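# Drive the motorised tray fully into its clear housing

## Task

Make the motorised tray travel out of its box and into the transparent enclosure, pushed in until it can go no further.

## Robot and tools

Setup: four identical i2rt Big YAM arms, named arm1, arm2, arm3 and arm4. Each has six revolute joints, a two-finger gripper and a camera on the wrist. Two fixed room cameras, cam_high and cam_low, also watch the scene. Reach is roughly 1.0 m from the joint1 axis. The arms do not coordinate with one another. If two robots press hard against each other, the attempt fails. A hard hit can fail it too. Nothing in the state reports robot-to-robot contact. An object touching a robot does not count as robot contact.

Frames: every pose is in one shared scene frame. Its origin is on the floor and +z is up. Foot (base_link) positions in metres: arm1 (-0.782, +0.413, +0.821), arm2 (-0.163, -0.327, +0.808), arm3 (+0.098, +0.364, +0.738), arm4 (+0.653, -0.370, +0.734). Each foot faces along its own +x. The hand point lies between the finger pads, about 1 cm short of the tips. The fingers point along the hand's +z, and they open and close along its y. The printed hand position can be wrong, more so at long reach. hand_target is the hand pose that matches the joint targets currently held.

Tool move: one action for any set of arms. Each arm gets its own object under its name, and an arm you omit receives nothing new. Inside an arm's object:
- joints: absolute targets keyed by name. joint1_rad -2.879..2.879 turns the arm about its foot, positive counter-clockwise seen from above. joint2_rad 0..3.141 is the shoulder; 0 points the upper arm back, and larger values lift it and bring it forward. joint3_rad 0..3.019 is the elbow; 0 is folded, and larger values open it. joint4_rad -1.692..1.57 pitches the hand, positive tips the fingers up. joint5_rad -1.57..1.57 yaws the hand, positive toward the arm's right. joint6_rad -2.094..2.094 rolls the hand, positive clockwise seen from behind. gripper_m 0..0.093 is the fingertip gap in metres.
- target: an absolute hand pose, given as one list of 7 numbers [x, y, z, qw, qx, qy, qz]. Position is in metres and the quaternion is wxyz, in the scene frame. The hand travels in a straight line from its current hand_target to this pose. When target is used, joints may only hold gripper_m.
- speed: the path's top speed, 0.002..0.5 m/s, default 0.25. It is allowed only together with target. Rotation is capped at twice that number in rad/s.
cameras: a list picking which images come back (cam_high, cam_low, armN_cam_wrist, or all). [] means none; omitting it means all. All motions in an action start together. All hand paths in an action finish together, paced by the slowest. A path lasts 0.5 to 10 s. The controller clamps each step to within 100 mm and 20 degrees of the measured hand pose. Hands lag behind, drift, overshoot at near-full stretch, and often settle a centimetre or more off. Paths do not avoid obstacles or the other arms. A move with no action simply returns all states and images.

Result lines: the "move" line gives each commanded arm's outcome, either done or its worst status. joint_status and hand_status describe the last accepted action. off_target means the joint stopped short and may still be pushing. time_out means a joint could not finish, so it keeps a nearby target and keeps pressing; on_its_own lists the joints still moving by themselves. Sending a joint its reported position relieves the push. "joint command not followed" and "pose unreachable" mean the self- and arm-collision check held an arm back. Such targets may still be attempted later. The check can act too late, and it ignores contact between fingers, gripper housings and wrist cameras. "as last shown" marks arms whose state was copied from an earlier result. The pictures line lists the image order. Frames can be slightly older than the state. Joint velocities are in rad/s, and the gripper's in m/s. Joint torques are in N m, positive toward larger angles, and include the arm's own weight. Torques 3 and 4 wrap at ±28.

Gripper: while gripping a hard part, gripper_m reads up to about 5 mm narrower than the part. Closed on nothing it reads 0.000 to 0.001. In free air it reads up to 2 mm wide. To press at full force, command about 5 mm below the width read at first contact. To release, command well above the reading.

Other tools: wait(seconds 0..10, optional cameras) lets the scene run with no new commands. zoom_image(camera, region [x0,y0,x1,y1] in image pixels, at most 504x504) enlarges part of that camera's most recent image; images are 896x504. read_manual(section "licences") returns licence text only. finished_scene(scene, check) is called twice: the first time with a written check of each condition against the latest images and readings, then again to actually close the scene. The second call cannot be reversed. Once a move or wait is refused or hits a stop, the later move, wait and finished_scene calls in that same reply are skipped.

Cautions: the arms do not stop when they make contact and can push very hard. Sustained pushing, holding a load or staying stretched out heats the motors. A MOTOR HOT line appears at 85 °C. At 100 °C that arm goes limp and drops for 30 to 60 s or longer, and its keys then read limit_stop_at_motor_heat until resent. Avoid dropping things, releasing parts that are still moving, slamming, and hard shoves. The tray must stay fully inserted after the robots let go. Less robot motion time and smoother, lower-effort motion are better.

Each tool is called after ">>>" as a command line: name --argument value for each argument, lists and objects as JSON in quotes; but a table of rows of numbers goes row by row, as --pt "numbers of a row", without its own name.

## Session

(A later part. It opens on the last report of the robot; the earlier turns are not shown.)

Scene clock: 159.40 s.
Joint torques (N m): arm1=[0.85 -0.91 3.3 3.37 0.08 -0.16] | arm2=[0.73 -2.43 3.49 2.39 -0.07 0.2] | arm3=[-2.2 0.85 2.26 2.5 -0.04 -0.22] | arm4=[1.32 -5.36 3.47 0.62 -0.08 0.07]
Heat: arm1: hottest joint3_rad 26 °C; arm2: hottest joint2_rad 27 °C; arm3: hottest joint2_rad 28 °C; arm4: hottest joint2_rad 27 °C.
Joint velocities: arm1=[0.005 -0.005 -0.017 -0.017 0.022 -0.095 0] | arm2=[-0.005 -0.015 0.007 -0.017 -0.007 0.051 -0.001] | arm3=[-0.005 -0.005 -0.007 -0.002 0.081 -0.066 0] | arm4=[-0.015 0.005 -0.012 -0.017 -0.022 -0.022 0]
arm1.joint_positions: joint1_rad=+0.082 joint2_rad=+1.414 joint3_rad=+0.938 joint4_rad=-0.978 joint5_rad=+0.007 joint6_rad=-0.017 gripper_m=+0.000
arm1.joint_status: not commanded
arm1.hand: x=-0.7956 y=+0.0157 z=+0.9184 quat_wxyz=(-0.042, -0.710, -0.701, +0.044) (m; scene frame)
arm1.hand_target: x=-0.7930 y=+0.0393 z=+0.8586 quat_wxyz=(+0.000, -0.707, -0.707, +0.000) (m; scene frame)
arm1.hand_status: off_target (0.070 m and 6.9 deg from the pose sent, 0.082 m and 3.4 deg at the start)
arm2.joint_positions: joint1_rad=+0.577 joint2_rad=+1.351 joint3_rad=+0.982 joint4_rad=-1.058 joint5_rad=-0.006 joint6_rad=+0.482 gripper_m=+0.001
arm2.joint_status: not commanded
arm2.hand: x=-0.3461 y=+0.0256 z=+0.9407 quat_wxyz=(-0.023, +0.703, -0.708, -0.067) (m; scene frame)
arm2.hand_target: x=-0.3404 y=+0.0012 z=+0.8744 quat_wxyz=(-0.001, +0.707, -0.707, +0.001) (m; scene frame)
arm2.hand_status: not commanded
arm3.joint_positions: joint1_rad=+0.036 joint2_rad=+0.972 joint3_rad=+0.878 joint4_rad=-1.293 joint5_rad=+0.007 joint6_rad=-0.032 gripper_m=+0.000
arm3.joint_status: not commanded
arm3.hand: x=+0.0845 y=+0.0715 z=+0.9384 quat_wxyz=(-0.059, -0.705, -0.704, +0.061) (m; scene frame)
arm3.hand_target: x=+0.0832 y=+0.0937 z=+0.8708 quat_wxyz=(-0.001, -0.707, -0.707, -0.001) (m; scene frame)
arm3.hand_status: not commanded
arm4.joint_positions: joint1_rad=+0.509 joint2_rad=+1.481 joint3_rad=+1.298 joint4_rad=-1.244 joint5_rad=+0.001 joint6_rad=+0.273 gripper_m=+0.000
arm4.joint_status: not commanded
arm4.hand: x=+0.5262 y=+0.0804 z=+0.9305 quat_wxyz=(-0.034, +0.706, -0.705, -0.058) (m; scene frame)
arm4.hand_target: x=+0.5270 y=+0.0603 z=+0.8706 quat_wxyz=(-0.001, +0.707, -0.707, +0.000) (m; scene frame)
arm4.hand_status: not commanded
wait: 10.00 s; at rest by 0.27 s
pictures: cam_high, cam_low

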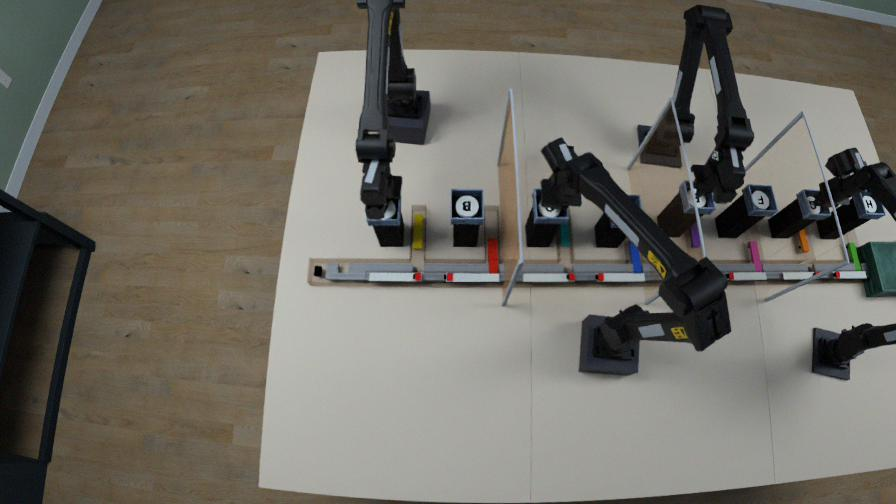

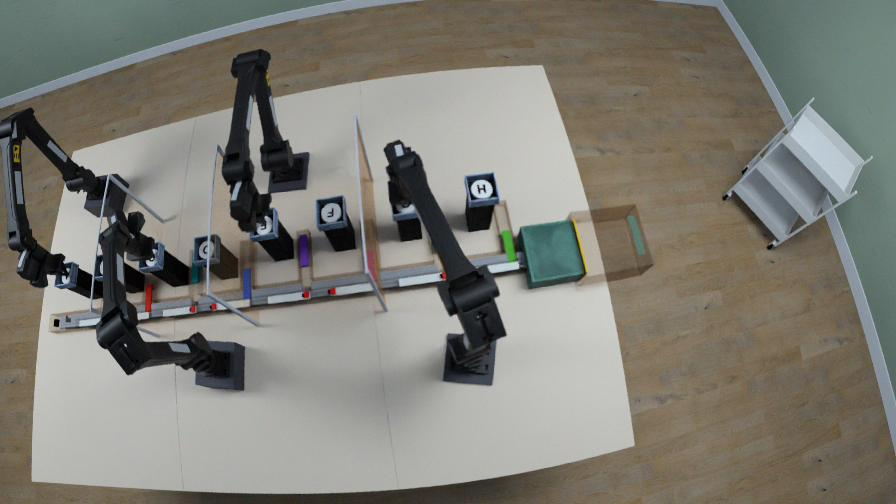

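>>> zoom_image --camera "cam_high" --region '[355, 175, 495, 255]'

>>> zoom_image --camera "cam_high" --region '[510, 175, 650, 255]'

>>> zoom_image --camera "cam_low" --region '[240, 165, 380, 275]'

>>> zoom_image --camera "cam_low" --region '[380, 165, 520, 275]'

Scaled by 3.600 from the camera's 896x504 image, which has a finer 1280x720 frame.

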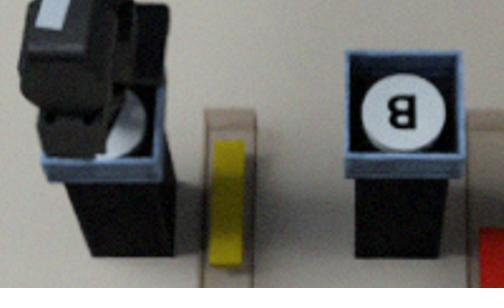

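Scaled by 3.600 from the camera's 896x504 image, which has a finer 1280x720 frame.

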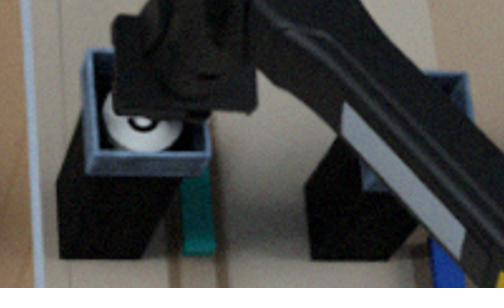

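Scaled by 3.600 from the camera's 896x504 image, which has a finer 1280x720 frame.

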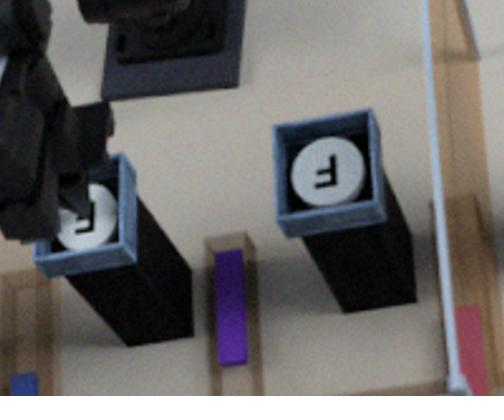

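Scaled by 3.600 from the camera's 896x504 image, which has a finer 1280x720 frame.

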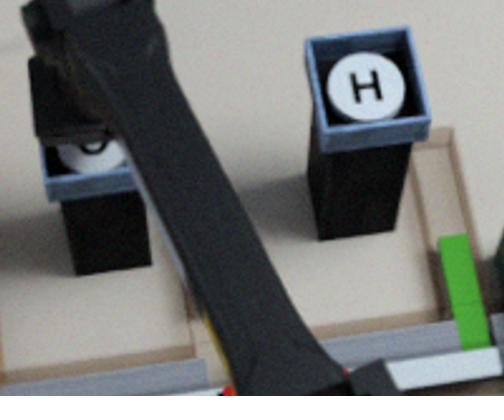

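>>> wait --seconds 10 --cameras '[]'

>>> wait --seconds 10 --cameras '["arm1_cam_wrist", "arm2_cam_wrist", "arm3_cam_wrist", "arm4_cam_wrist"]'

Scene clock: 174.17 s.
Joint torques (N m): arm1=[0.67 -0.97 3.3 3.38 0.07 -0.17] | arm2=[0.38 -2.02 3.51 2.26 -0.06 0.2] | arm3=[-2.26 0.85 2.28 2.52 -0.04 -0.22] | arm4=[1.26 -5.42 3.48 0.61 -0.08 0.08]
Heat: arm1: hottest joint3_rad 26 °C; arm2: hottest joint2_rad 27 °C; arm3: hottest joint2_rad 27 °C; arm4: hottest joint2_rad 27 °C.
Joint velocities: arm1=[-0.005 0.005 -0.012 0.012 0.007 -0.007 0] | arm2=[-0.005 -0.005 -0.042 -0.007 -0.007 -0.007 -0.001] | arm3=[-0.005 -0.005 -0.002 -0.027 0.022 -0.051 -0.001] | arm4=[-0.015 0.015 -0.022 -0.007 -0.095 -0.037 -0.003]
arm1.joint_positions: joint1_rad=+0.082 joint2_rad=+1.414 joint3_rad=+0.938 joint4_rad=-0.978 joint5_rad=+0.007 joint6_rad=-0.017 gripper_m=+0.000
arm1.joint_status: not commanded
arm1.hand: x=-0.7956 y=+0.0157 z=+0.9184 quat_wxyz=(-0.042, -0.710, -0.701, +0.044) (m; scene frame)
arm1.hand_target: x=-0.7930 y=+0.0393 z=+0.8586 quat_wxyz=(+0.000, -0.707, -0.707, +0.000) (m; scene frame)
arm1.hand_status: off_target (0.070 m and 6.9 deg from the pose sent, 0.082 m and 3.4 deg at the start)
arm2.joint_positions: joint1_rad=+0.577 joint2_rad=+1.351 joint3_rad=+0.982 joint4_rad=-1.058 joint5_rad=-0.006 joint6_rad=+0.482 gripper_m=+0.001
arm2.joint_status: not commanded
arm2.hand: x=-0.3461 y=+0.0256 z=+0.9407 quat_wxyz=(-0.023, +0.703, -0.708, -0.067) (m; scene frame)
arm2.hand_target: x=-0.3404 y=+0.0012 z=+0.8744 quat_wxyz=(-0.001, +0.707, -0.707, +0.001) (m; scene frame)
arm2.hand_status: not commanded
arm3.joint_positions: joint1_rad=+0.036 joint2_rad=+0.972 joint3_rad=+0.878 joint4_rad=-1.293 joint5_rad=+0.007 joint6_rad=-0.032 gripper_m=+0.000
arm3.joint_status: not commanded
arm3.hand: x=+0.0845 y=+0.0715 z=+0.9384 quat_wxyz=(-0.059, -0.705, -0.704, +0.061) (m; scene frame)
arm3.hand_target: x=+0.0832 y=+0.0937 z=+0.8708 quat_wxyz=(-0.001, -0.707, -0.707, -0.001) (m; scene frame)
arm3.hand_status: not commanded
arm4.joint_positions: joint1_rad=+0.509 joint2_rad=+1.481 joint3_rad=+1.298 joint4_rad=-1.244 joint5_rad=+0.001 joint6_rad=+0.273 gripper_m=+0.000
arm4.joint_status: not commanded
arm4.hand: x=+0.5262 y=+0.0804 z=+0.9305 quat_wxyz=(-0.034, +0.706, -0.705, -0.058) (m; scene frame)
arm4.hand_target: x=+0.5270 y=+0.0603 z=+0.8706 quat_wxyz=(-0.001, +0.707, -0.707, +0.000) (m; scene frame)
arm4.hand_status: not commanded
wait: 10.00 s; at rest from the start
pictures: none
No camera images: "cameras" was empty.

Scene clock: 184.17 s.
Joint torques (N m): arm1=[0.79 -1.03 3.25 3.37 0.08 -0.17] | arm2=[0.73 -2.84 3.58 2.37 -0.08 0.21] | arm3=[-2.26 0.91 2.26 2.52 -0.04 -0.23] | arm4=[1.26 -5.36 3.47 0.62 -0.08 0.07]
Heat: arm1: hottest joint3_rad 26 °C; arm2: hottest joint2_rad 27 °C; arm3: hottest joint2_rad 27 °C; arm4: hottest joint2_rad 27 °C.
Joint velocities: arm1=[-0.005 -0.005 -0.012 0.002 -0.037 0.022 0] | arm2=[0.015 0.005 0.002 -0.022 0.007 -0.022 0] | arm3=[-0.015 -0.005 -0.002 -0.017 -0.007 -0.022 0.001] | arm4=[-0.015 -0.015 -0.002 -0.012 -0.007 -0.007 0]
arm1.joint_positions: joint1_rad=+0.082 joint2_rad=+1.414 joint3_rad=+0.938 joint4_rad=-0.978 joint5_rad=+0.007 joint6_rad=-0.017 gripper_m=+0.000
arm1.joint_status: not commanded
arm1.hand: x=-0.7956 y=+0.0157 z=+0.9184 quat_wxyz=(-0.042, -0.710, -0.701, +0.044) (m; scene frame)
arm1.hand_target: x=-0.7930 y=+0.0393 z=+0.8586 quat_wxyz=(+0.000, -0.707, -0.707, +0.000) (m; scene frame)
arm1.hand_status: off_target (0.070 m and 6.9 deg from the pose sent, 0.082 m and 3.4 deg at the start)
arm2.joint_positions: joint1_rad=+0.577 joint2_rad=+1.351 joint3_rad=+0.982 joint4_rad=-1.058 joint5_rad=-0.006 joint6_rad=+0.482 gripper_m=+0.001
arm2.joint_status: not commanded
arm2.hand: x=-0.3461 y=+0.0256 z=+0.9407 quat_wxyz=(-0.023, +0.703, -0.708, -0.067) (m; scene frame)
arm2.hand_target: x=-0.3404 y=+0.0012 z=+0.8744 quat_wxyz=(-0.001, +0.707, -0.707, +0.001) (m; scene frame)
arm2.hand_status: not commanded
arm3.joint_positions: joint1_rad=+0.036 joint2_rad=+0.972 joint3_rad=+0.878 joint4_rad=-1.293 joint5_rad=+0.007 joint6_rad=-0.032 gripper_m=+0.000
arm3.joint_status: not commanded
arm3.hand: x=+0.0845 y=+0.0715 z=+0.9384 quat_wxyz=(-0.059, -0.705, -0.704, +0.061) (m; scene frame)
arm3.hand_target: x=+0.0832 y=+0.0937 z=+0.8708 quat_wxyz=(-0.001, -0.707, -0.707, -0.001) (m; scene frame)
arm3.hand_status: not commanded
arm4.joint_positions: joint1_rad=+0.509 joint2_rad=+1.481 joint3_rad=+1.298 joint4_rad=-1.244 joint5_rad=+0.001 joint6_rad=+0.273 gripper_m=+0.000
arm4.joint_status: not commanded
arm4.hand: x=+0.5262 y=+0.0804 z=+0.9305 quat_wxyz=(-0.034, +0.706, -0.705, -0.058) (m; scene frame)
arm4.hand_target: x=+0.5270 y=+0.0603 z=+0.8706 quat_wxyz=(-0.001, +0.707, -0.707, +0.000) (m; scene frame)
arm4.hand_status: not commanded
wait: 10.00 s; at rest by 0.27 s
pictures: arm1_cam_wrist, arm2_cam_wrist, arm3_cam_wrist, arm4_cam_wrist
camera_calibration:
arm1_cam_wrist: T_world_to_cam=[[-0.999859, 0.00854077, -0.0144464, -0.781806], [0.000021464, 0.861466, 0.507815, -0.478309], [0.0167823, 0.507744, -0.861345, 0.917366], [0, 0, 0, 1]] pos_world=[-0.797081, -0.0470628, 1.02177]
arm2_cam_wrist: T_world_to_cam=[[0.998769, 0.00245819, -0.0495432, 0.390377], [0.0261542, -0.874758, 0.483853, -0.419608], [-0.0421489, -0.484553, -0.873746, 0.947383], [0, 0, 0, 1]] pos_world=[-0.338991, 0.091042, 1.05014]
arm3_cam_wrist: T_world_to_cam=[[-0.999993, 0.00364787, -0.00128024, 0.0845008], [0.00269744, 0.895585, 0.444883, -0.478865], [0.00276944, 0.444876, -0.895588, 0.936148], [0, 0, 0, 1]] pos_world=[0.0831993, 0.0120859, 1.05155]
arm4_cam_wrist: T_world_to_cam=[[0.999713, 0.00570411, -0.0232601, -0.506398], [0.0161934, -0.876556, 0.481028, -0.381221], [-0.0176449, -0.481266, -0.876397, 0.988054], [0, 0, 0, 1]] pos_world=[0.52986, 0.144245, 1.03753]

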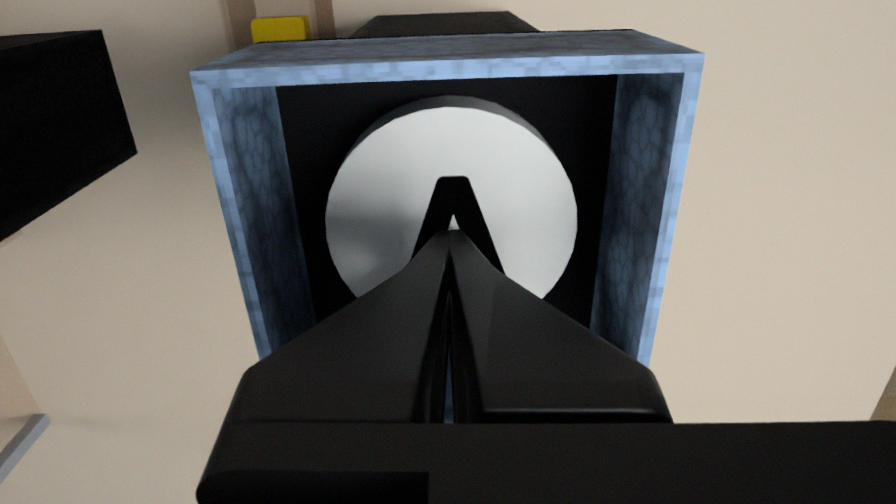

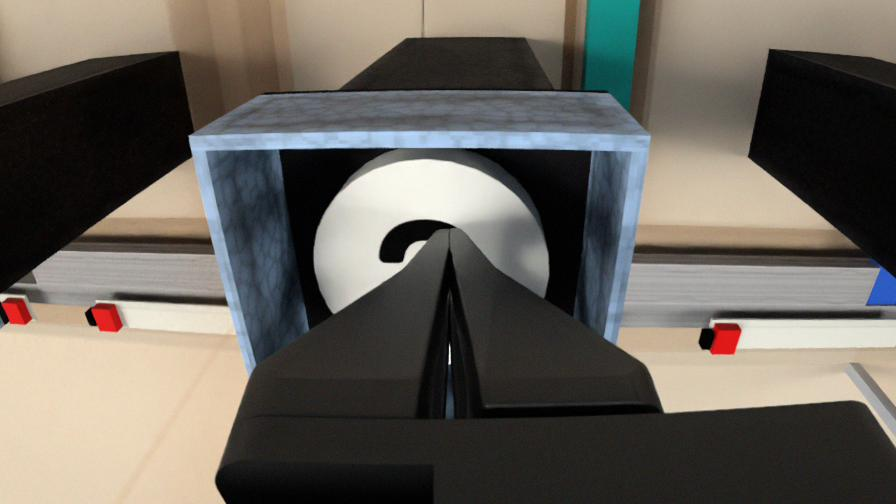

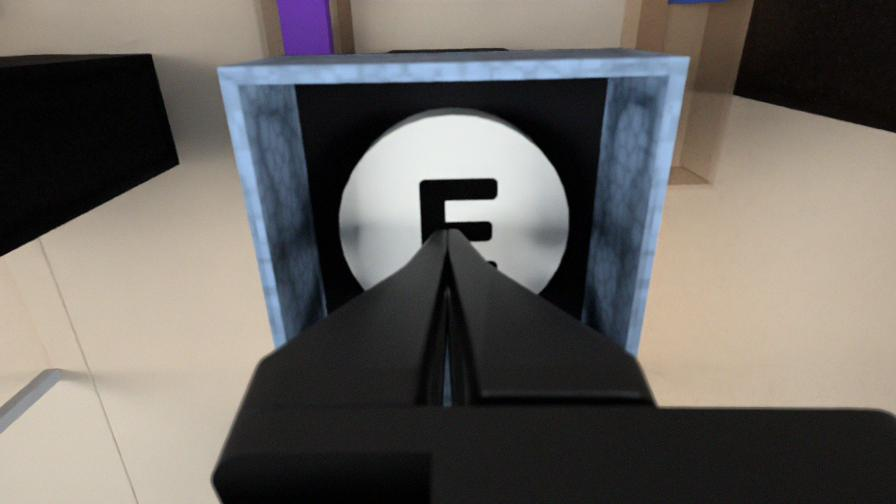

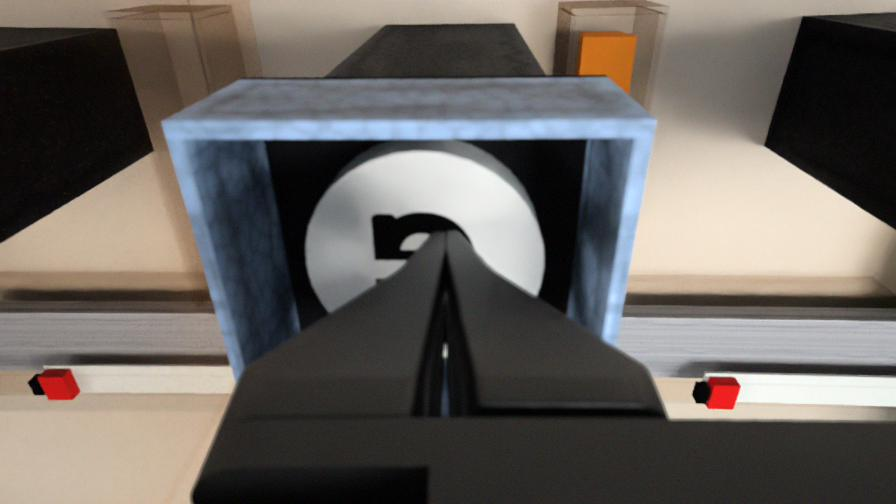

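>>> wait --seconds 10 --cameras '[]'

>>> wait --seconds 10 --cameras '["cam_high"]'

>>> zoom_image --camera "cam_high" --region '[690, 190, 896, 300]'

>>> zoom_image --camera "cam_high" --region '[360, 180, 560, 300]'

Scene clock: 197.83 s.
Joint torques (N m): arm1=[0.79 -0.91 3.28 3.36 0.07 -0.15] | arm2=[1.03 -2.55 3.49 2.32 -0.05 0.17] | arm3=[-2.2 0.97 2.29 2.48 -0.04 -0.22] | arm4=[1.26 -5.36 3.48 0.61 -0.08 0.07]
Heat: arm1: hottest joint3_rad 26 °C; arm2: hottest joint2_rad 27 °C; arm3: hottest joint2_rad 27 °C; arm4: hottest joint2_rad 27 °C.
Joint velocities: arm1=[-0.015 -0.015 -0.007 -0.027 0.022 0.081 0] | arm2=[-0.024 0.005 -0.027 -0.002 0.051 -0.022 0] | arm3=[-0.015 -0.015 -0.017 -0.002 -0.066 -0.037 0] | arm4=[-0.005 0.015 -0.007 -0.002 0.037 -0.007 0.001]
arm1.joint_positions: joint1_rad=+0.082 joint2_rad=+1.414 joint3_rad=+0.938 joint4_rad=-0.978 joint5_rad=+0.007 joint6_rad=-0.017 gripper_m=+0.000
arm1.joint_status: not commanded
arm1.hand: x=-0.7956 y=+0.0157 z=+0.9184 quat_wxyz=(-0.042, -0.710, -0.701, +0.044) (m; scene frame)
arm1.hand_target: x=-0.7930 y=+0.0393 z=+0.8586 quat_wxyz=(+0.000, -0.707, -0.707, +0.000) (m; scene frame)
arm1.hand_status: off_target (0.070 m and 6.9 deg from the pose sent, 0.082 m and 3.4 deg at the start)
arm2.joint_positions: joint1_rad=+0.577 joint2_rad=+1.351 joint3_rad=+0.982 joint4_rad=-1.058 joint5_rad=-0.006 joint6_rad=+0.482 gripper_m=+0.001
arm2.joint_status: not commanded
arm2.hand: x=-0.3461 y=+0.0256 z=+0.9407 quat_wxyz=(-0.023, +0.703, -0.708, -0.067) (m; scene frame)
arm2.hand_target: x=-0.3404 y=+0.0012 z=+0.8744 quat_wxyz=(-0.001, +0.707, -0.707, +0.001) (m; scene frame)
arm2.hand_status: not commanded
arm3.joint_positions: joint1_rad=+0.036 joint2_rad=+0.972 joint3_rad=+0.878 joint4_rad=-1.293 joint5_rad=+0.007 joint6_rad=-0.032 gripper_m=+0.000
arm3.joint_status: not commanded
arm3.hand: x=+0.0845 y=+0.0715 z=+0.9384 quat_wxyz=(-0.059, -0.705, -0.704, +0.061) (m; scene frame)
arm3.hand_target: x=+0.0832 y=+0.0937 z=+0.8708 quat_wxyz=(-0.001, -0.707, -0.707, -0.001) (m; scene frame)
arm3.hand_status: not commanded
arm4.joint_positions: joint1_rad=+0.509 joint2_rad=+1.481 joint3_rad=+1.298 joint4_rad=-1.244 joint5_rad=+0.001 joint6_rad=+0.273 gripper_m=+0.000
arm4.joint_status: not commanded
arm4.hand: x=+0.5262 y=+0.0804 z=+0.9305 quat_wxyz=(-0.034, +0.706, -0.705, -0.058) (m; scene frame)
arm4.hand_target: x=+0.5270 y=+0.0603 z=+0.8706 quat_wxyz=(-0.001, +0.707, -0.707, +0.000) (m; scene frame)
arm4.hand_status: not commanded
wait: 10.00 s; at rest from the start
pictures: none
No camera images: "cameras" was empty.

Scene clock: 207.83 s.
Joint torques (N m): arm1=[0.79 -1.08 3.26 3.38 0.08 -0.16] | arm2=[0.56 -2.32 3.63 2.3 -0.05 0.17] | arm3=[-2.32 0.85 2.3 2.52 -0.04 -0.23] | arm4=[1.32 -5.42 3.48 0.61 -0.08 0.07]
Heat: arm1: hottest joint3_rad 26 °C; arm2: hottest joint2_rad 27 °C; arm3: hottest joint2_rad 27 °C; arm4: hottest joint2_rad 27 °C.
Joint velocities: arm1=[-0.015 0.005 -0.002 -0.022 -0.051 -0.007 0] | arm2=[0.005 -0.005 -0.012 -0.007 -0.037 0.022 -0.001] | arm3=[-0.015 -0.005 -0.012 -0.002 0.022 -0.037 -0.001] | arm4=[-0.005 0.015 -0.002 0.007 0.037 0.051 0]
arm1.joint_positions: joint1_rad=+0.082 joint2_rad=+1.414 joint3_rad=+0.938 joint4_rad=-0.978 joint5_rad=+0.007 joint6_rad=-0.017 gripper_m=+0.000
arm1.joint_status: not commanded
arm1.hand: x=-0.7956 y=+0.0157 z=+0.9184 quat_wxyz=(-0.042, -0.710, -0.701, +0.044) (m; scene frame)
arm1.hand_target: x=-0.7930 y=+0.0393 z=+0.8586 quat_wxyz=(+0.000, -0.707, -0.707, +0.000) (m; scene frame)
arm1.hand_status: off_target (0.070 m and 6.9 deg from the pose sent, 0.082 m and 3.4 deg at the start)
arm2.joint_positions: joint1_rad=+0.577 joint2_rad=+1.351 joint3_rad=+0.982 joint4_rad=-1.058 joint5_rad=-0.006 joint6_rad=+0.482 gripper_m=+0.001
arm2.joint_status: not commanded
arm2.hand: x=-0.3461 y=+0.0256 z=+0.9407 quat_wxyz=(-0.023, +0.703, -0.708, -0.067) (m; scene frame)
arm2.hand_target: x=-0.3404 y=+0.0012 z=+0.8744 quat_wxyz=(-0.001, +0.707, -0.707, +0.001) (m; scene frame)
arm2.hand_status: not commanded
arm3.joint_positions: joint1_rad=+0.036 joint2_rad=+0.972 joint3_rad=+0.878 joint4_rad=-1.293 joint5_rad=+0.007 joint6_rad=-0.032 gripper_m=+0.000
arm3.joint_status: not commanded
arm3.hand: x=+0.0845 y=+0.0715 z=+0.9384 quat_wxyz=(-0.059, -0.705, -0.704, +0.061) (m; scene frame)
arm3.hand_target: x=+0.0832 y=+0.0937 z=+0.8708 quat_wxyz=(-0.001, -0.707, -0.707, -0.001) (m; scene frame)
arm3.hand_status: not commanded
arm4.joint_positions: joint1_rad=+0.509 joint2_rad=+1.481 joint3_rad=+1.298 joint4_rad=-1.244 joint5_rad=+0.001 joint6_rad=+0.273 gripper_m=+0.000
arm4.joint_status: not commanded
arm4.hand: x=+0.5262 y=+0.0804 z=+0.9305 quat_wxyz=(-0.034, +0.706, -0.705, -0.058) (m; scene frame)
arm4.hand_target: x=+0.5270 y=+0.0603 z=+0.8706 quat_wxyz=(-0.001, +0.707, -0.707, +0.000) (m; scene frame)
arm4.hand_status: not commanded
wait: 10.00 s; at rest by 0.27 s
pictures: cam_high

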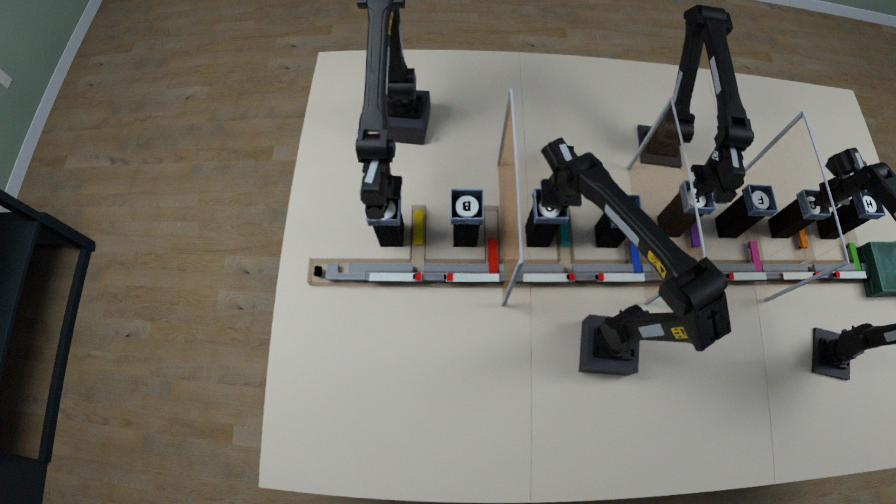

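Scaled by 2.447 from the camera's 896x504 image, which has a finer 1280x720 frame.

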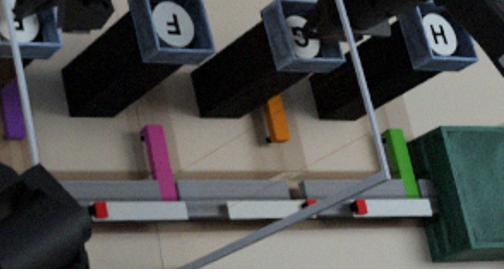

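Scaled by 2.520 from the camera's 896x504 image, which has a finer 1280x720 frame.

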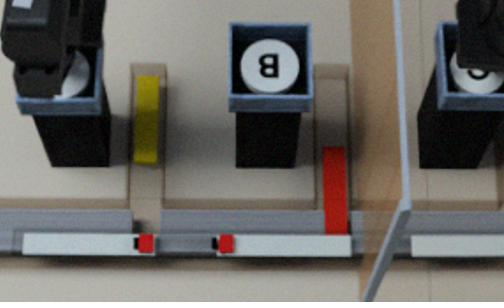

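>>> move --arm1 '{"target": [-0.795, 0.012, 1.0, 0, 0.7071, 0.7071, 0], "speed": 0.4}' --arm2 '{"target": [-0.348, 0.024, 0.995, 0, 0.7071, -0.7071, 0], "speed": 0.4}' --arm3 '{"target": [0.084, 0.068, 1.0, 0, 0.7071, 0.7071, 0], "speed": 0.4}' --arm4 '{"target": [0.524, 0.08, 1.0, 0, 0.7071, -0.7071, 0], "speed": 0.4}' --cameras '[]'

>>> move --arm1 '{"target": [-0.571, 0.015, 0.995, 0, 0.7071, 0.7071, 0], "speed": 0.4}' --arm2 '{"target": [-0.13, 0.024, 0.987, 0, 0.7071, -0.7071, 0], "speed": 0.4}' --arm3 '{"target": [0.3025, 0.072, 0.995, 0, 0.7071, 0.7071, 0], "speed": 0.4}' --arm4 '{"target": [0.742, 0.096, 0.998, 0, 0.7071, -0.7071, 0], "speed": 0.4}' --cameras '["all"]'

Scene clock: 209.77 s.
Joint torques (N m): arm1=[0.85 -8.29 11.56 0.47 0.02 -0.15] | arm2=[-0.21 -9.99 13.48 -0.4 -0.13 0.03] | arm3=[-1.08 -6.89 15.36 0.09 0.04 -0.11] | arm4=[0.79 -11.4 16.01 -0.46 -0.12 -0.01]
Heat: arm1: hottest joint3_rad 26 °C; arm2: hottest joint2_rad 27 °C; arm3: hottest joint2_rad 27 °C; arm4: hottest joint2_rad 27 °C.
move: arm1 off_target; arm2 off_target; arm3 off_target; arm4 off_target
Joint velocities: arm1=[-0.005 0.005 -0.007 -0.002 -0.051 0.022 0.001] | arm2=[0.015 0.005 0.002 -0.007 -0.037 -0.051 -0.001] | arm3=[0.005 0.005 -0.007 -0.002 -0.051 -0.037 -0.001] | arm4=[0.005 0.005 -0.007 -0.002 -0.066 -0.007 0]
arm1.joint_positions: joint1_rad=+0.082 joint2_rad=+1.411 joint3_rad=+1.128 joint4_rad=-1.325 joint5_rad=+0.007 joint6_rad=-0.017 gripper_m=+0.000
arm1.joint_status: not commanded
arm1.hand: x=-0.7957 y=+0.0275 z=+0.9852 quat_wxyz=(+0.012, -0.711, -0.703, -0.012) (m; scene frame)
arm1.hand_target: x=-0.7951 y=+0.0115 z=+1.0001 quat_wxyz=(+0.000, -0.708, -0.706, +0.000) (m; scene frame)
arm1.hand_status: off_target (0.021 m and 2.0 deg from the pose sent, 0.082 m and 6.9 deg at the start)
arm2.joint_positions: joint1_rad=+0.577 joint2_rad=+1.366 joint3_rad=+1.142 joint4_rad=-1.343 joint5_rad=-0.006 joint6_rad=+0.482 gripper_m=+0.001
arm2.joint_status: not commanded
arm2.hand: x=-0.3409 y=+0.0144 z=+0.9910 quat_wxyz=(-0.002, +0.704, -0.710, +0.000) (m; scene frame)
arm2.hand_target: x=-0.3481 y=+0.0241 z=+0.9950 quat_wxyz=(+0.000, +0.707, -0.707, +0.000) (m; scene frame)
arm2.hand_status: off_target (0.013 m and 0.5 deg from the pose sent, 0.054 m and 8.2 deg at the start)
arm3.joint_positions: joint1_rad=+0.036 joint2_rad=+1.071 joint3_rad=+1.085 joint4_rad=-1.584 joint5_rad=+0.008 joint6_rad=-0.032 gripper_m=+0.000
arm3.joint_status: not commanded
arm3.hand: x=+0.0841 y=+0.0785 z=+0.9894 quat_wxyz=(+0.003, -0.707, -0.707, -0.006) (m; scene frame)
arm3.hand_target: x=+0.0839 y=+0.0674 z=+1.0006 quat_wxyz=(+0.000, -0.707, -0.707, +0.000) (m; scene frame)
arm3.hand_status: off_target (0.015 m and 0.8 deg from the pose sent, 0.062 m and 9.8 deg at the start)
arm4.joint_positions: joint1_rad=+0.509 joint2_rad=+1.533 joint3_rad=+1.491 joint4_rad=-1.564 joint5_rad=+0.001 joint6_rad=+0.273 gripper_m=+0.000
arm4.joint_status: not commanded
arm4.hand: x=+0.5310 y=+0.0632 z=+0.9795 quat_wxyz=(+0.010, +0.708, -0.706, +0.020) (m; scene frame)
arm4.hand_target: x=+0.5243 y=+0.0789 z=+0.9993 quat_wxyz=(+0.000, +0.708, -0.706, +0.000) (m; scene frame)
arm4.hand_status: off_target (0.027 m and 2.5 deg from the pose sent, 0.070 m and 7.8 deg at the start)
pictures: none
No camera images: "cameras" was empty.

Scene clock: 211.53 s.
Joint torques (N m): arm1=[0.15 -9.76 11.9 0.47 0.27 0.02] | arm2=[-1.08 -10.7 10.74 0.12 -0.23 -0.05] | arm3=[-0.21 -9.88 15.56 0.4 0.13 -0.04] | arm4=[0.85 -11.75 16.2 -0.47 -0.17 -0.17]
Heat: arm1: hottest joint3_rad 27 °C; arm2: hottest joint2_rad 27 °C; arm3: hottest joint2_rad 27 °C; arm4: hottest joint2_rad 27 °C.
move: arm1 off_target; arm2 done; arm3 off_target; arm4 off_target
Joint velocities: arm1=[-0.005 -0.005 -0.007 -0.022 0.066 0.007 0.001] | arm2=[0.015 -0.024 -0.022 -0.022 0.007 -0.066 0] | arm3=[-0.005 0.015 -0.017 0.002 -0.095 0.007 -0.002] | arm4=[-0.005 -0.015 -0.017 -0.007 0.022 -0.022 -0.001]
arm1.joint_positions: joint1_rad=+0.600 joint2_rad=+1.541 joint3_rad=+1.254 joint4_rad=-1.333 joint5_rad=+0.010 joint6_rad=+0.477 gripper_m=+0.000
arm1.joint_status: not commanded
arm1.hand: x=-0.5812 y=+0.0308 z=+0.9811 quat_wxyz=(+0.021, -0.702, -0.712, -0.004) (m; scene frame)
arm1.hand_target: x=-0.5745 y=+0.0139 z=+0.9945 quat_wxyz=(+0.006, -0.707, -0.707, +0.003) (m; scene frame)
arm1.hand_status: off_target (0.023 m and 2.6 deg from the pose sent, 0.225 m and 2.0 deg at the start)
arm2.joint_positions: joint1_rad=+0.012 joint2_rad=+1.281 joint3_rad=+1.044 joint4_rad=-1.343 joint5_rad=-0.012 joint6_rad=-0.095 gripper_m=+0.001
arm2.joint_status: not commanded
arm2.hand: x=-0.1346 y=+0.0187 z=+0.9857 quat_wxyz=(+0.004, +0.708, -0.706, +0.001) (m; scene frame)
arm2.hand_target: x=-0.1304 y=+0.0210 z=+0.9874 quat_wxyz=(+0.004, +0.707, -0.707, -0.001) (m; scene frame)
arm2.hand_status: done (0.007 m and 0.5 deg from the pose sent, 0.211 m and 0.5 deg at the start)
arm3.joint_positions: joint1_rad=+0.689 joint2_rad=+1.242 joint3_rad=+1.194 joint4_rad=-1.549 joint5_rad=+0.029 joint6_rad=+0.620 gripper_m=+0.000
arm3.joint_status: not commanded
arm3.hand: x=+0.2879 y=+0.0814 z=+0.9835 quat_wxyz=(+0.016, -0.707, -0.707, +0.004) (m; scene frame)
arm3.hand_target: x=+0.2996 y=+0.0712 z=+0.9943 quat_wxyz=(+0.004, -0.707, -0.707, +0.007) (m; scene frame)
arm3.hand_status: off_target (0.021 m and 1.9 deg from the pose sent, 0.219 m and 0.8 deg at the start)
arm4.joint_positions: joint1_rad=+0.036 joint2_rad=+1.555 joint3_rad=+1.509 joint4_rad=-1.569 joint5_rad=+0.004 joint6_rad=-0.180 gripper_m=+0.000
arm4.joint_status: not commanded
arm4.hand: x=+0.7425 y=+0.0771 z=+0.9775 quat_wxyz=(+0.019, +0.701, -0.713, +0.018) (m; scene frame)
arm4.hand_target: x=+0.7435 y=+0.0949 z=+0.9979 quat_wxyz=(+0.000, +0.707, -0.707, +0.004) (m; scene frame)
arm4.hand_status: off_target (0.028 m and 3.1 deg from the pose sent, 0.214 m and 2.5 deg at the start)
pictures: arm1_cam_wrist, arm2_cam_wrist, arm3_cam_wrist, arm4_cam_wrist, cam_high, cam_low
camera_calibration:
arm1_cam_wrist: T_world_to_cam=[[-0.999863, -0.0149384, 0.00712189, -0.587135], [-0.00700488, 0.771915, 0.635687, -0.649966], [-0.0149937, 0.63555, -0.771914, 0.850036], [0, 0, 0, 1]] pos_world=[-0.578862, -0.0472922, 1.07351]
arm2_cam_wrist: T_world_to_cam=[[0.999904, 0.010802, 0.00872901, 0.12394], [0.00345915, -0.802424, 0.596745, -0.568593], [0.0134504, -0.596657, -0.802384, 0.93156], [0, 0, 0, 1]] pos_world=[-0.134491, 0.0982308, 1.08569]
arm3_cam_wrist: T_world_to_cam=[[-0.999711, 0.000889202, 0.0240095, 0.263244], [0.0152207, 0.796642, 0.60426, -0.660722], [-0.0185896, 0.604451, -0.796426, 0.867241], [0, 0, 0, 1]] pos_world=[0.289346, 0.00192106, 1.08362]
arm4_cam_wrist: T_world_to_cam=[[0.99985, -0.0139942, 0.0101766, -0.752768], [-0.0172759, -0.774399, 0.632462, -0.541264], [-0.000970062, -0.632543, -0.774525, 0.931175], [0, 0, 0, 1]] pos_world=[0.744208, 0.159319, 1.07121]

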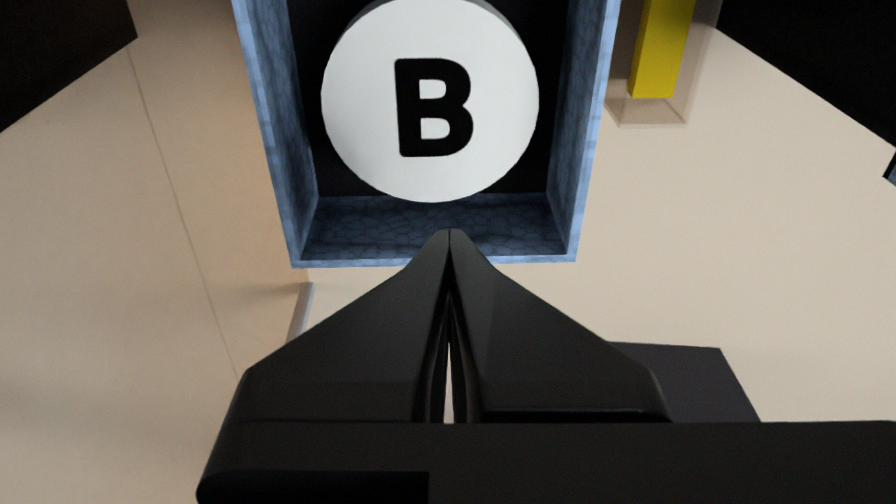

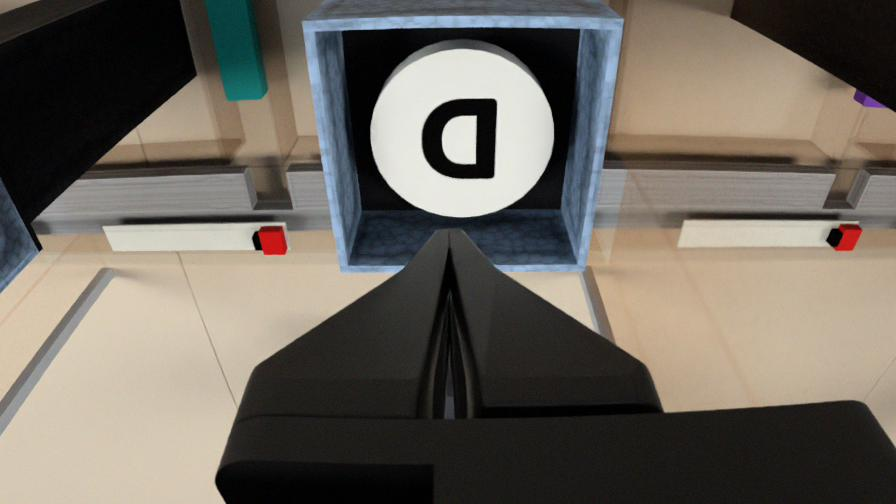

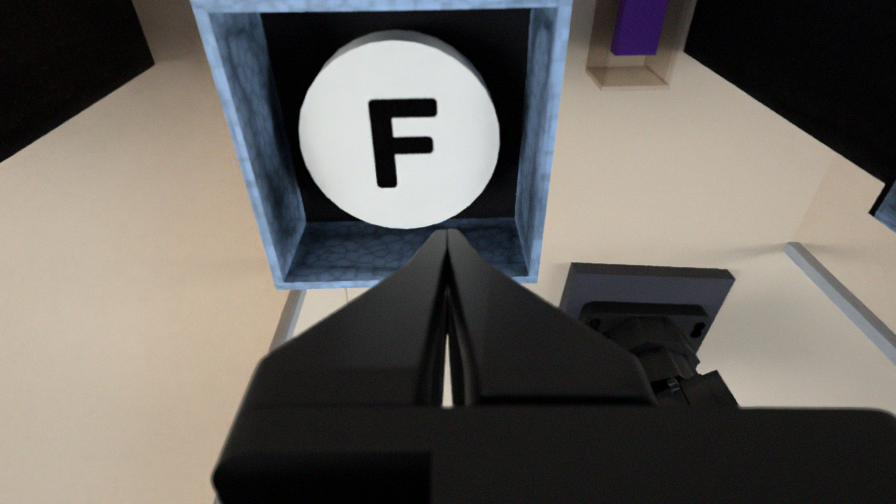

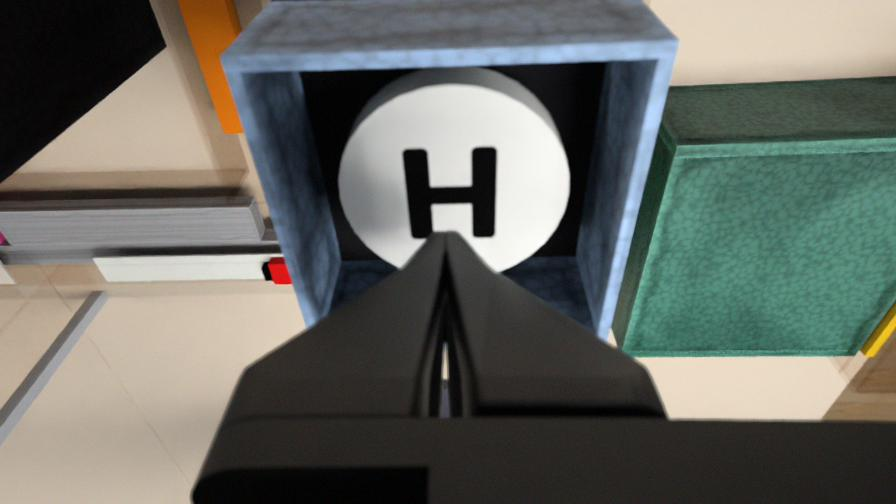

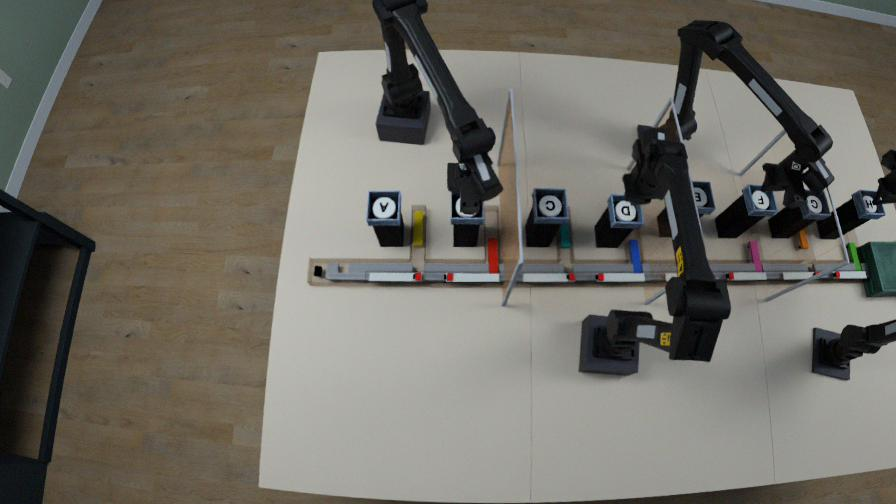

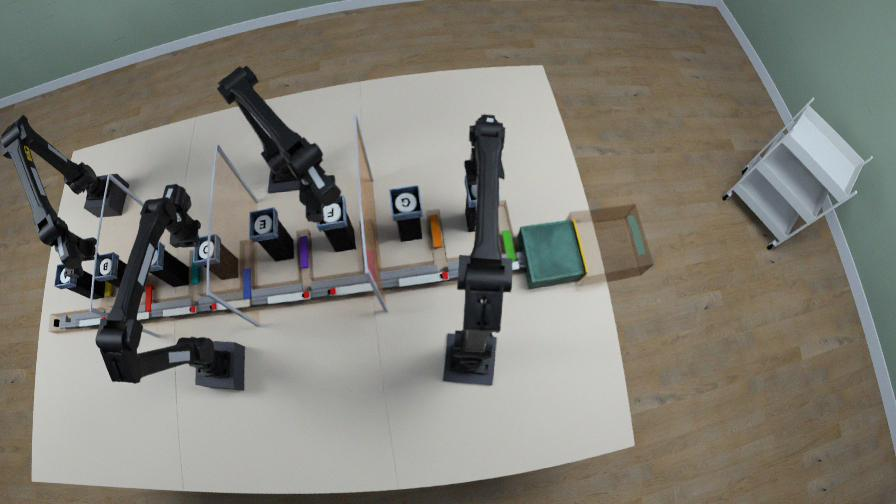

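>>> move --arm1 '{"target": [-0.571, 0.004, 0.955, 0, 0.7071, 0.7071, 0], "speed": 0.2}' --arm2 '{"target": [-0.125, 0.027, 0.94, 0, 0.7071, -0.7071, 0], "speed": 0.2}' --arm3 '{"target": [0.31, 0.056, 0.965, 0, 0.7071, 0.7071, 0], "speed": 0.2}' --arm4 '{"target": [0.748, 0.101, 0.98, 0, 0.7071, -0.7071, 0], "speed": 0.2}' --cameras '["all"]'

Scene clock: 214.73 s.
Joint torques (N m): arm1=[-0.21 -10.64 8.29 1.25 -0.05 -0.07] | arm2=[-1.79 -8.76 9.57 0.73 0.06 0] | arm3=[-1.03 -10.75 12.59 1.02 -0.13 -0.12] | arm4=[0.21 -12.04 13.6 0.29 -0.17 -0.18]
Heat: arm1: hottest joint3_rad 28 °C; arm2: hottest joint2_rad 27 °C; arm3: hottest joint2_rad 27 °C; arm4: hottest joint2_rad 27 °C.
move: arm1 done; arm2 off_target; arm3 done; arm4 off_target
Joint velocities: arm1=[-0.015 -0.005 -0.007 0.007 -0.051 -0.037 0] | arm2=[0.005 -0.015 0.012 0.017 -0.007 0.007 0.001] | arm3=[-0.005 -0.005 -0.002 -0.002 -0.007 -0.066 -0.001] | arm4=[0.005 0.005 0.002 -0.007 -0.007 -0.007 0]
arm1.joint_positions: joint1_rad=+0.597 joint2_rad=+1.592 joint3_rad=+1.254 joint4_rad=-1.239 joint5_rad=+0.009 joint6_rad=+0.477 gripper_m=+0.000
arm1.joint_status: not commanded
arm1.hand: x=-0.5709 y=+0.0090 z=+0.9592 quat_wxyz=(+0.000, -0.704, -0.710, +0.002) (m; scene frame)
arm1.hand_target: x=-0.5714 y=+0.0044 z=+0.9549 quat_wxyz=(+0.000, -0.707, -0.707, +0.000) (m; scene frame)
arm1.hand_status: done (0.006 m and 0.6 deg from the pose sent, 0.039 m and 2.6 deg at the start)
arm2.joint_positions: joint1_rad=+0.005 joint2_rad=+1.313 joint3_rad=+0.971 joint4_rad=-1.219 joint5_rad=-0.012 joint6_rad=-0.104 gripper_m=+0.001
arm2.joint_status: not commanded
arm2.hand: x=-0.1315 y=+0.0244 z=+0.9488 quat_wxyz=(-0.004, +0.709, -0.705, -0.006) (m; scene frame)
arm2.hand_target: x=-0.1251 y=+0.0262 z=+0.9400 quat_wxyz=(+0.000, +0.707, -0.707, +0.000) (m; scene frame)
arm2.hand_status: off_target (0.011 m and 0.9 deg from the pose sent, 0.047 m and 0.5 deg at the start)
arm3.joint_positions: joint1_rad=+0.689 joint2_rad=+1.291 joint3_rad=+1.194 joint4_rad=-1.472 joint5_rad=+0.020 joint6_rad=+0.621 gripper_m=+0.000
arm3.joint_status: not commanded
arm3.hand: x=+0.3033 y=+0.0629 z=+0.9670 quat_wxyz=(+0.002, -0.707, -0.707, +0.001) (m; scene frame)
arm3.hand_target: x=+0.3095 y=+0.0564 z=+0.9647 quat_wxyz=(+0.000, -0.707, -0.707, +0.000) (m; scene frame)
arm3.hand_status: done (0.010 m and 0.3 deg from the pose sent, 0.038 m and 1.9 deg at the start)
arm4.joint_positions: joint1_rad=+0.036 joint2_rad=+1.571 joint3_rad=+1.509 joint4_rad=-1.542 joint5_rad=-0.002 joint6_rad=-0.189 gripper_m=+0.000
arm4.joint_status: not commanded
arm4.hand: x=+0.7432 y=+0.0856 z=+0.9702 quat_wxyz=(+0.016, +0.704, -0.710, +0.012) (m; scene frame)
arm4.hand_target: x=+0.7477 y=+0.1004 z=+0.9801 quat_wxyz=(+0.000, +0.707, -0.707, +0.000) (m; scene frame)
arm4.hand_status: off_target (0.019 m and 2.4 deg from the pose sent, 0.025 m and 3.1 deg at the start)
pictures: arm1_cam_wrist, arm2_cam_wrist, arm3_cam_wrist, arm4_cam_wrist, cam_high, cam_low
camera_calibration:
arm1_cam_wrist: T_world_to_cam=[[-0.999844, -0.0114248, -0.0134545, -0.55729], [-0.0172402, 0.795569, 0.605618, -0.596316], [0.00378492, 0.605755, -0.795642, 0.880847], [0, 0, 0, 1]] pos_world=[-0.570817, -0.0655338, 1.05448]
arm2_cam_wrist: T_world_to_cam=[[0.999845, 0.013837, 0.0108687, 0.11894], [0.00495363, -0.814089, 0.580719, -0.526376], [0.0168835, -0.580575, -0.814031, 0.916402], [0, 0, 0, 1]] pos_world=[-0.131786, 0.101877, 1.05036]
arm3_cam_wrist: T_world_to_cam=[[-0.999996, 0.00245911, 0.00111012, 0.301188], [0.00263986, 0.806757, 0.590878, -0.620095], [0.000557439, 0.590879, -0.80676, 0.870553], [0, 0, 0, 1]] pos_world=[0.302338, -0.0148659, 1.06839]
arm4_cam_wrist: T_world_to_cam=[[0.999965, -0.00593196, 0.00586592, -0.749826], [-0.00829474, -0.782082, 0.62312, -0.527031], [0.000891311, -0.623147, -0.782104, 0.936007], [0, 0, 0, 1]] pos_world=[0.744594, 0.166641, 1.06486]

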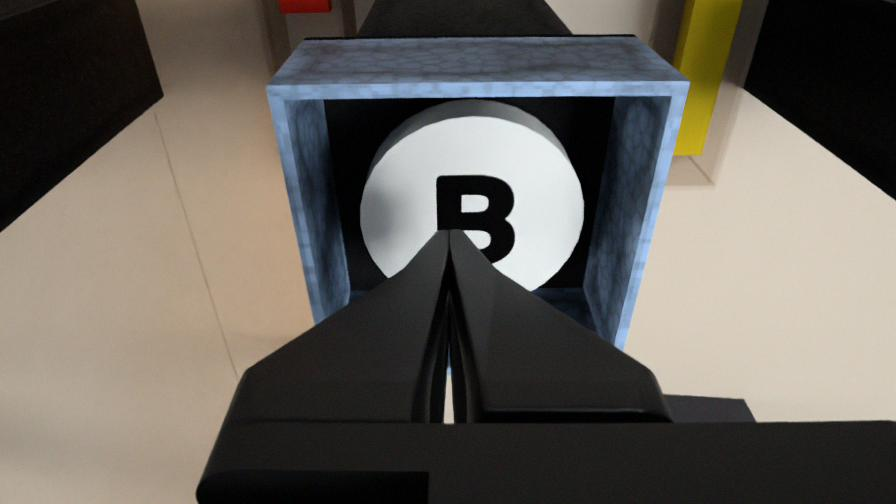

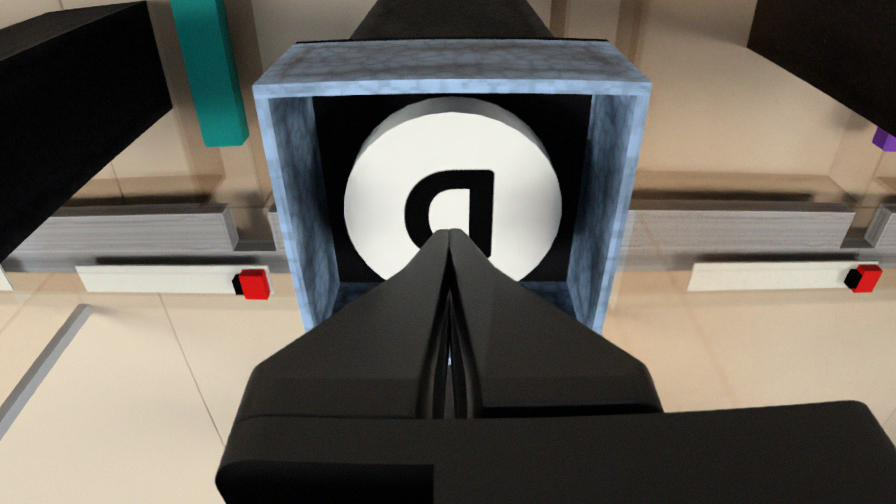

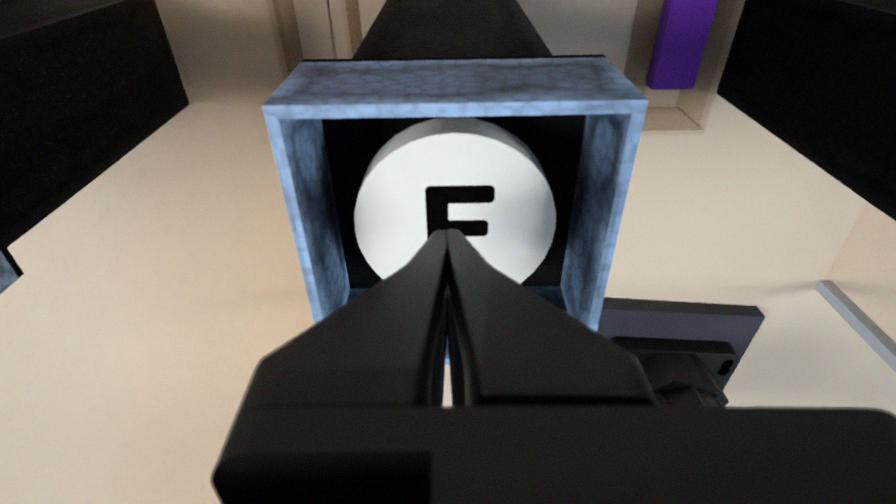

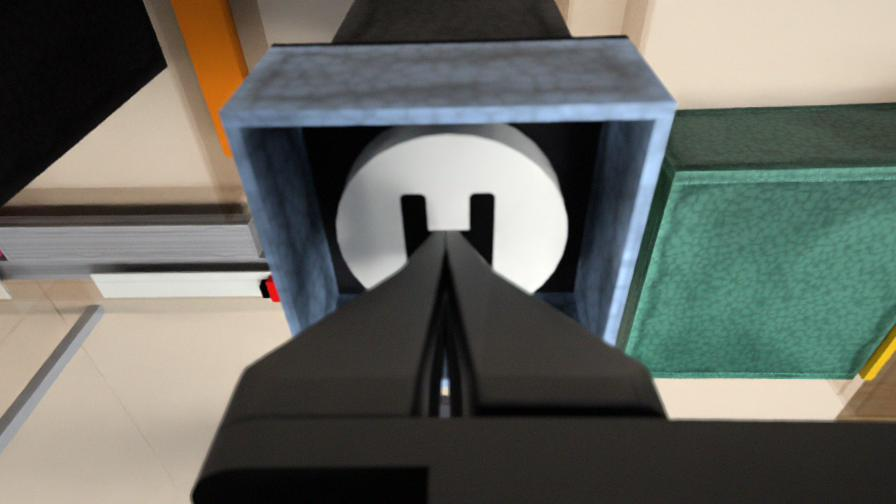

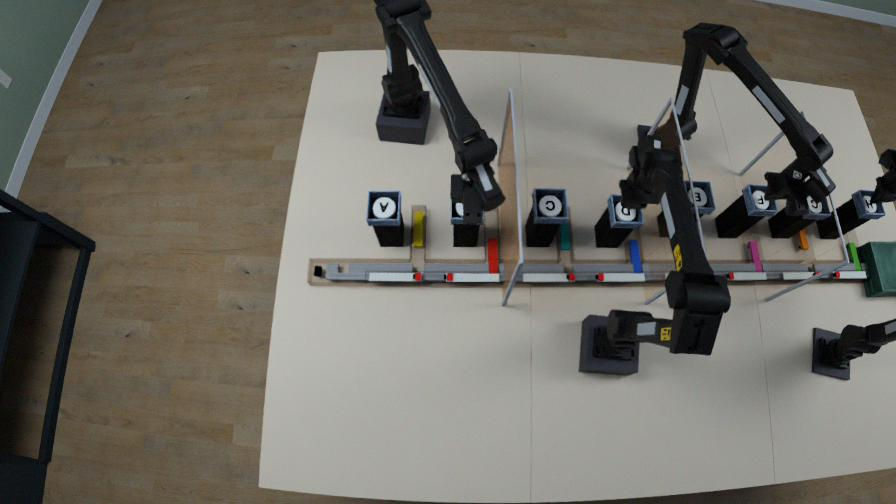

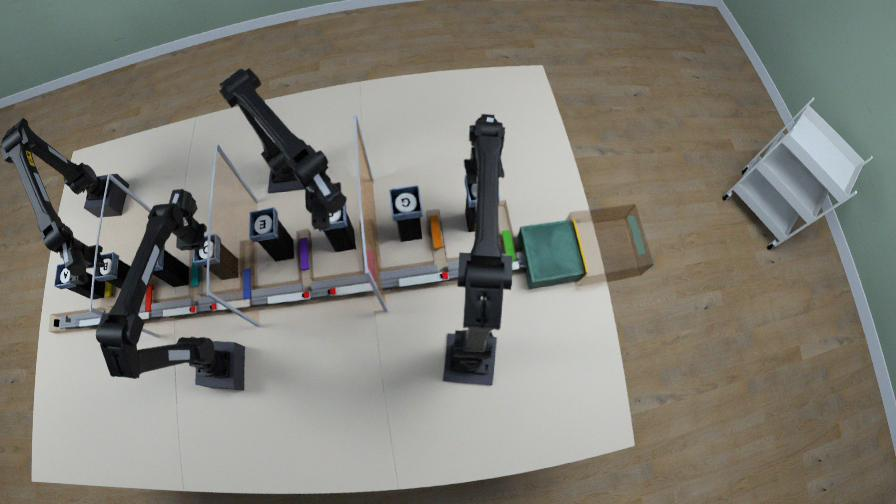

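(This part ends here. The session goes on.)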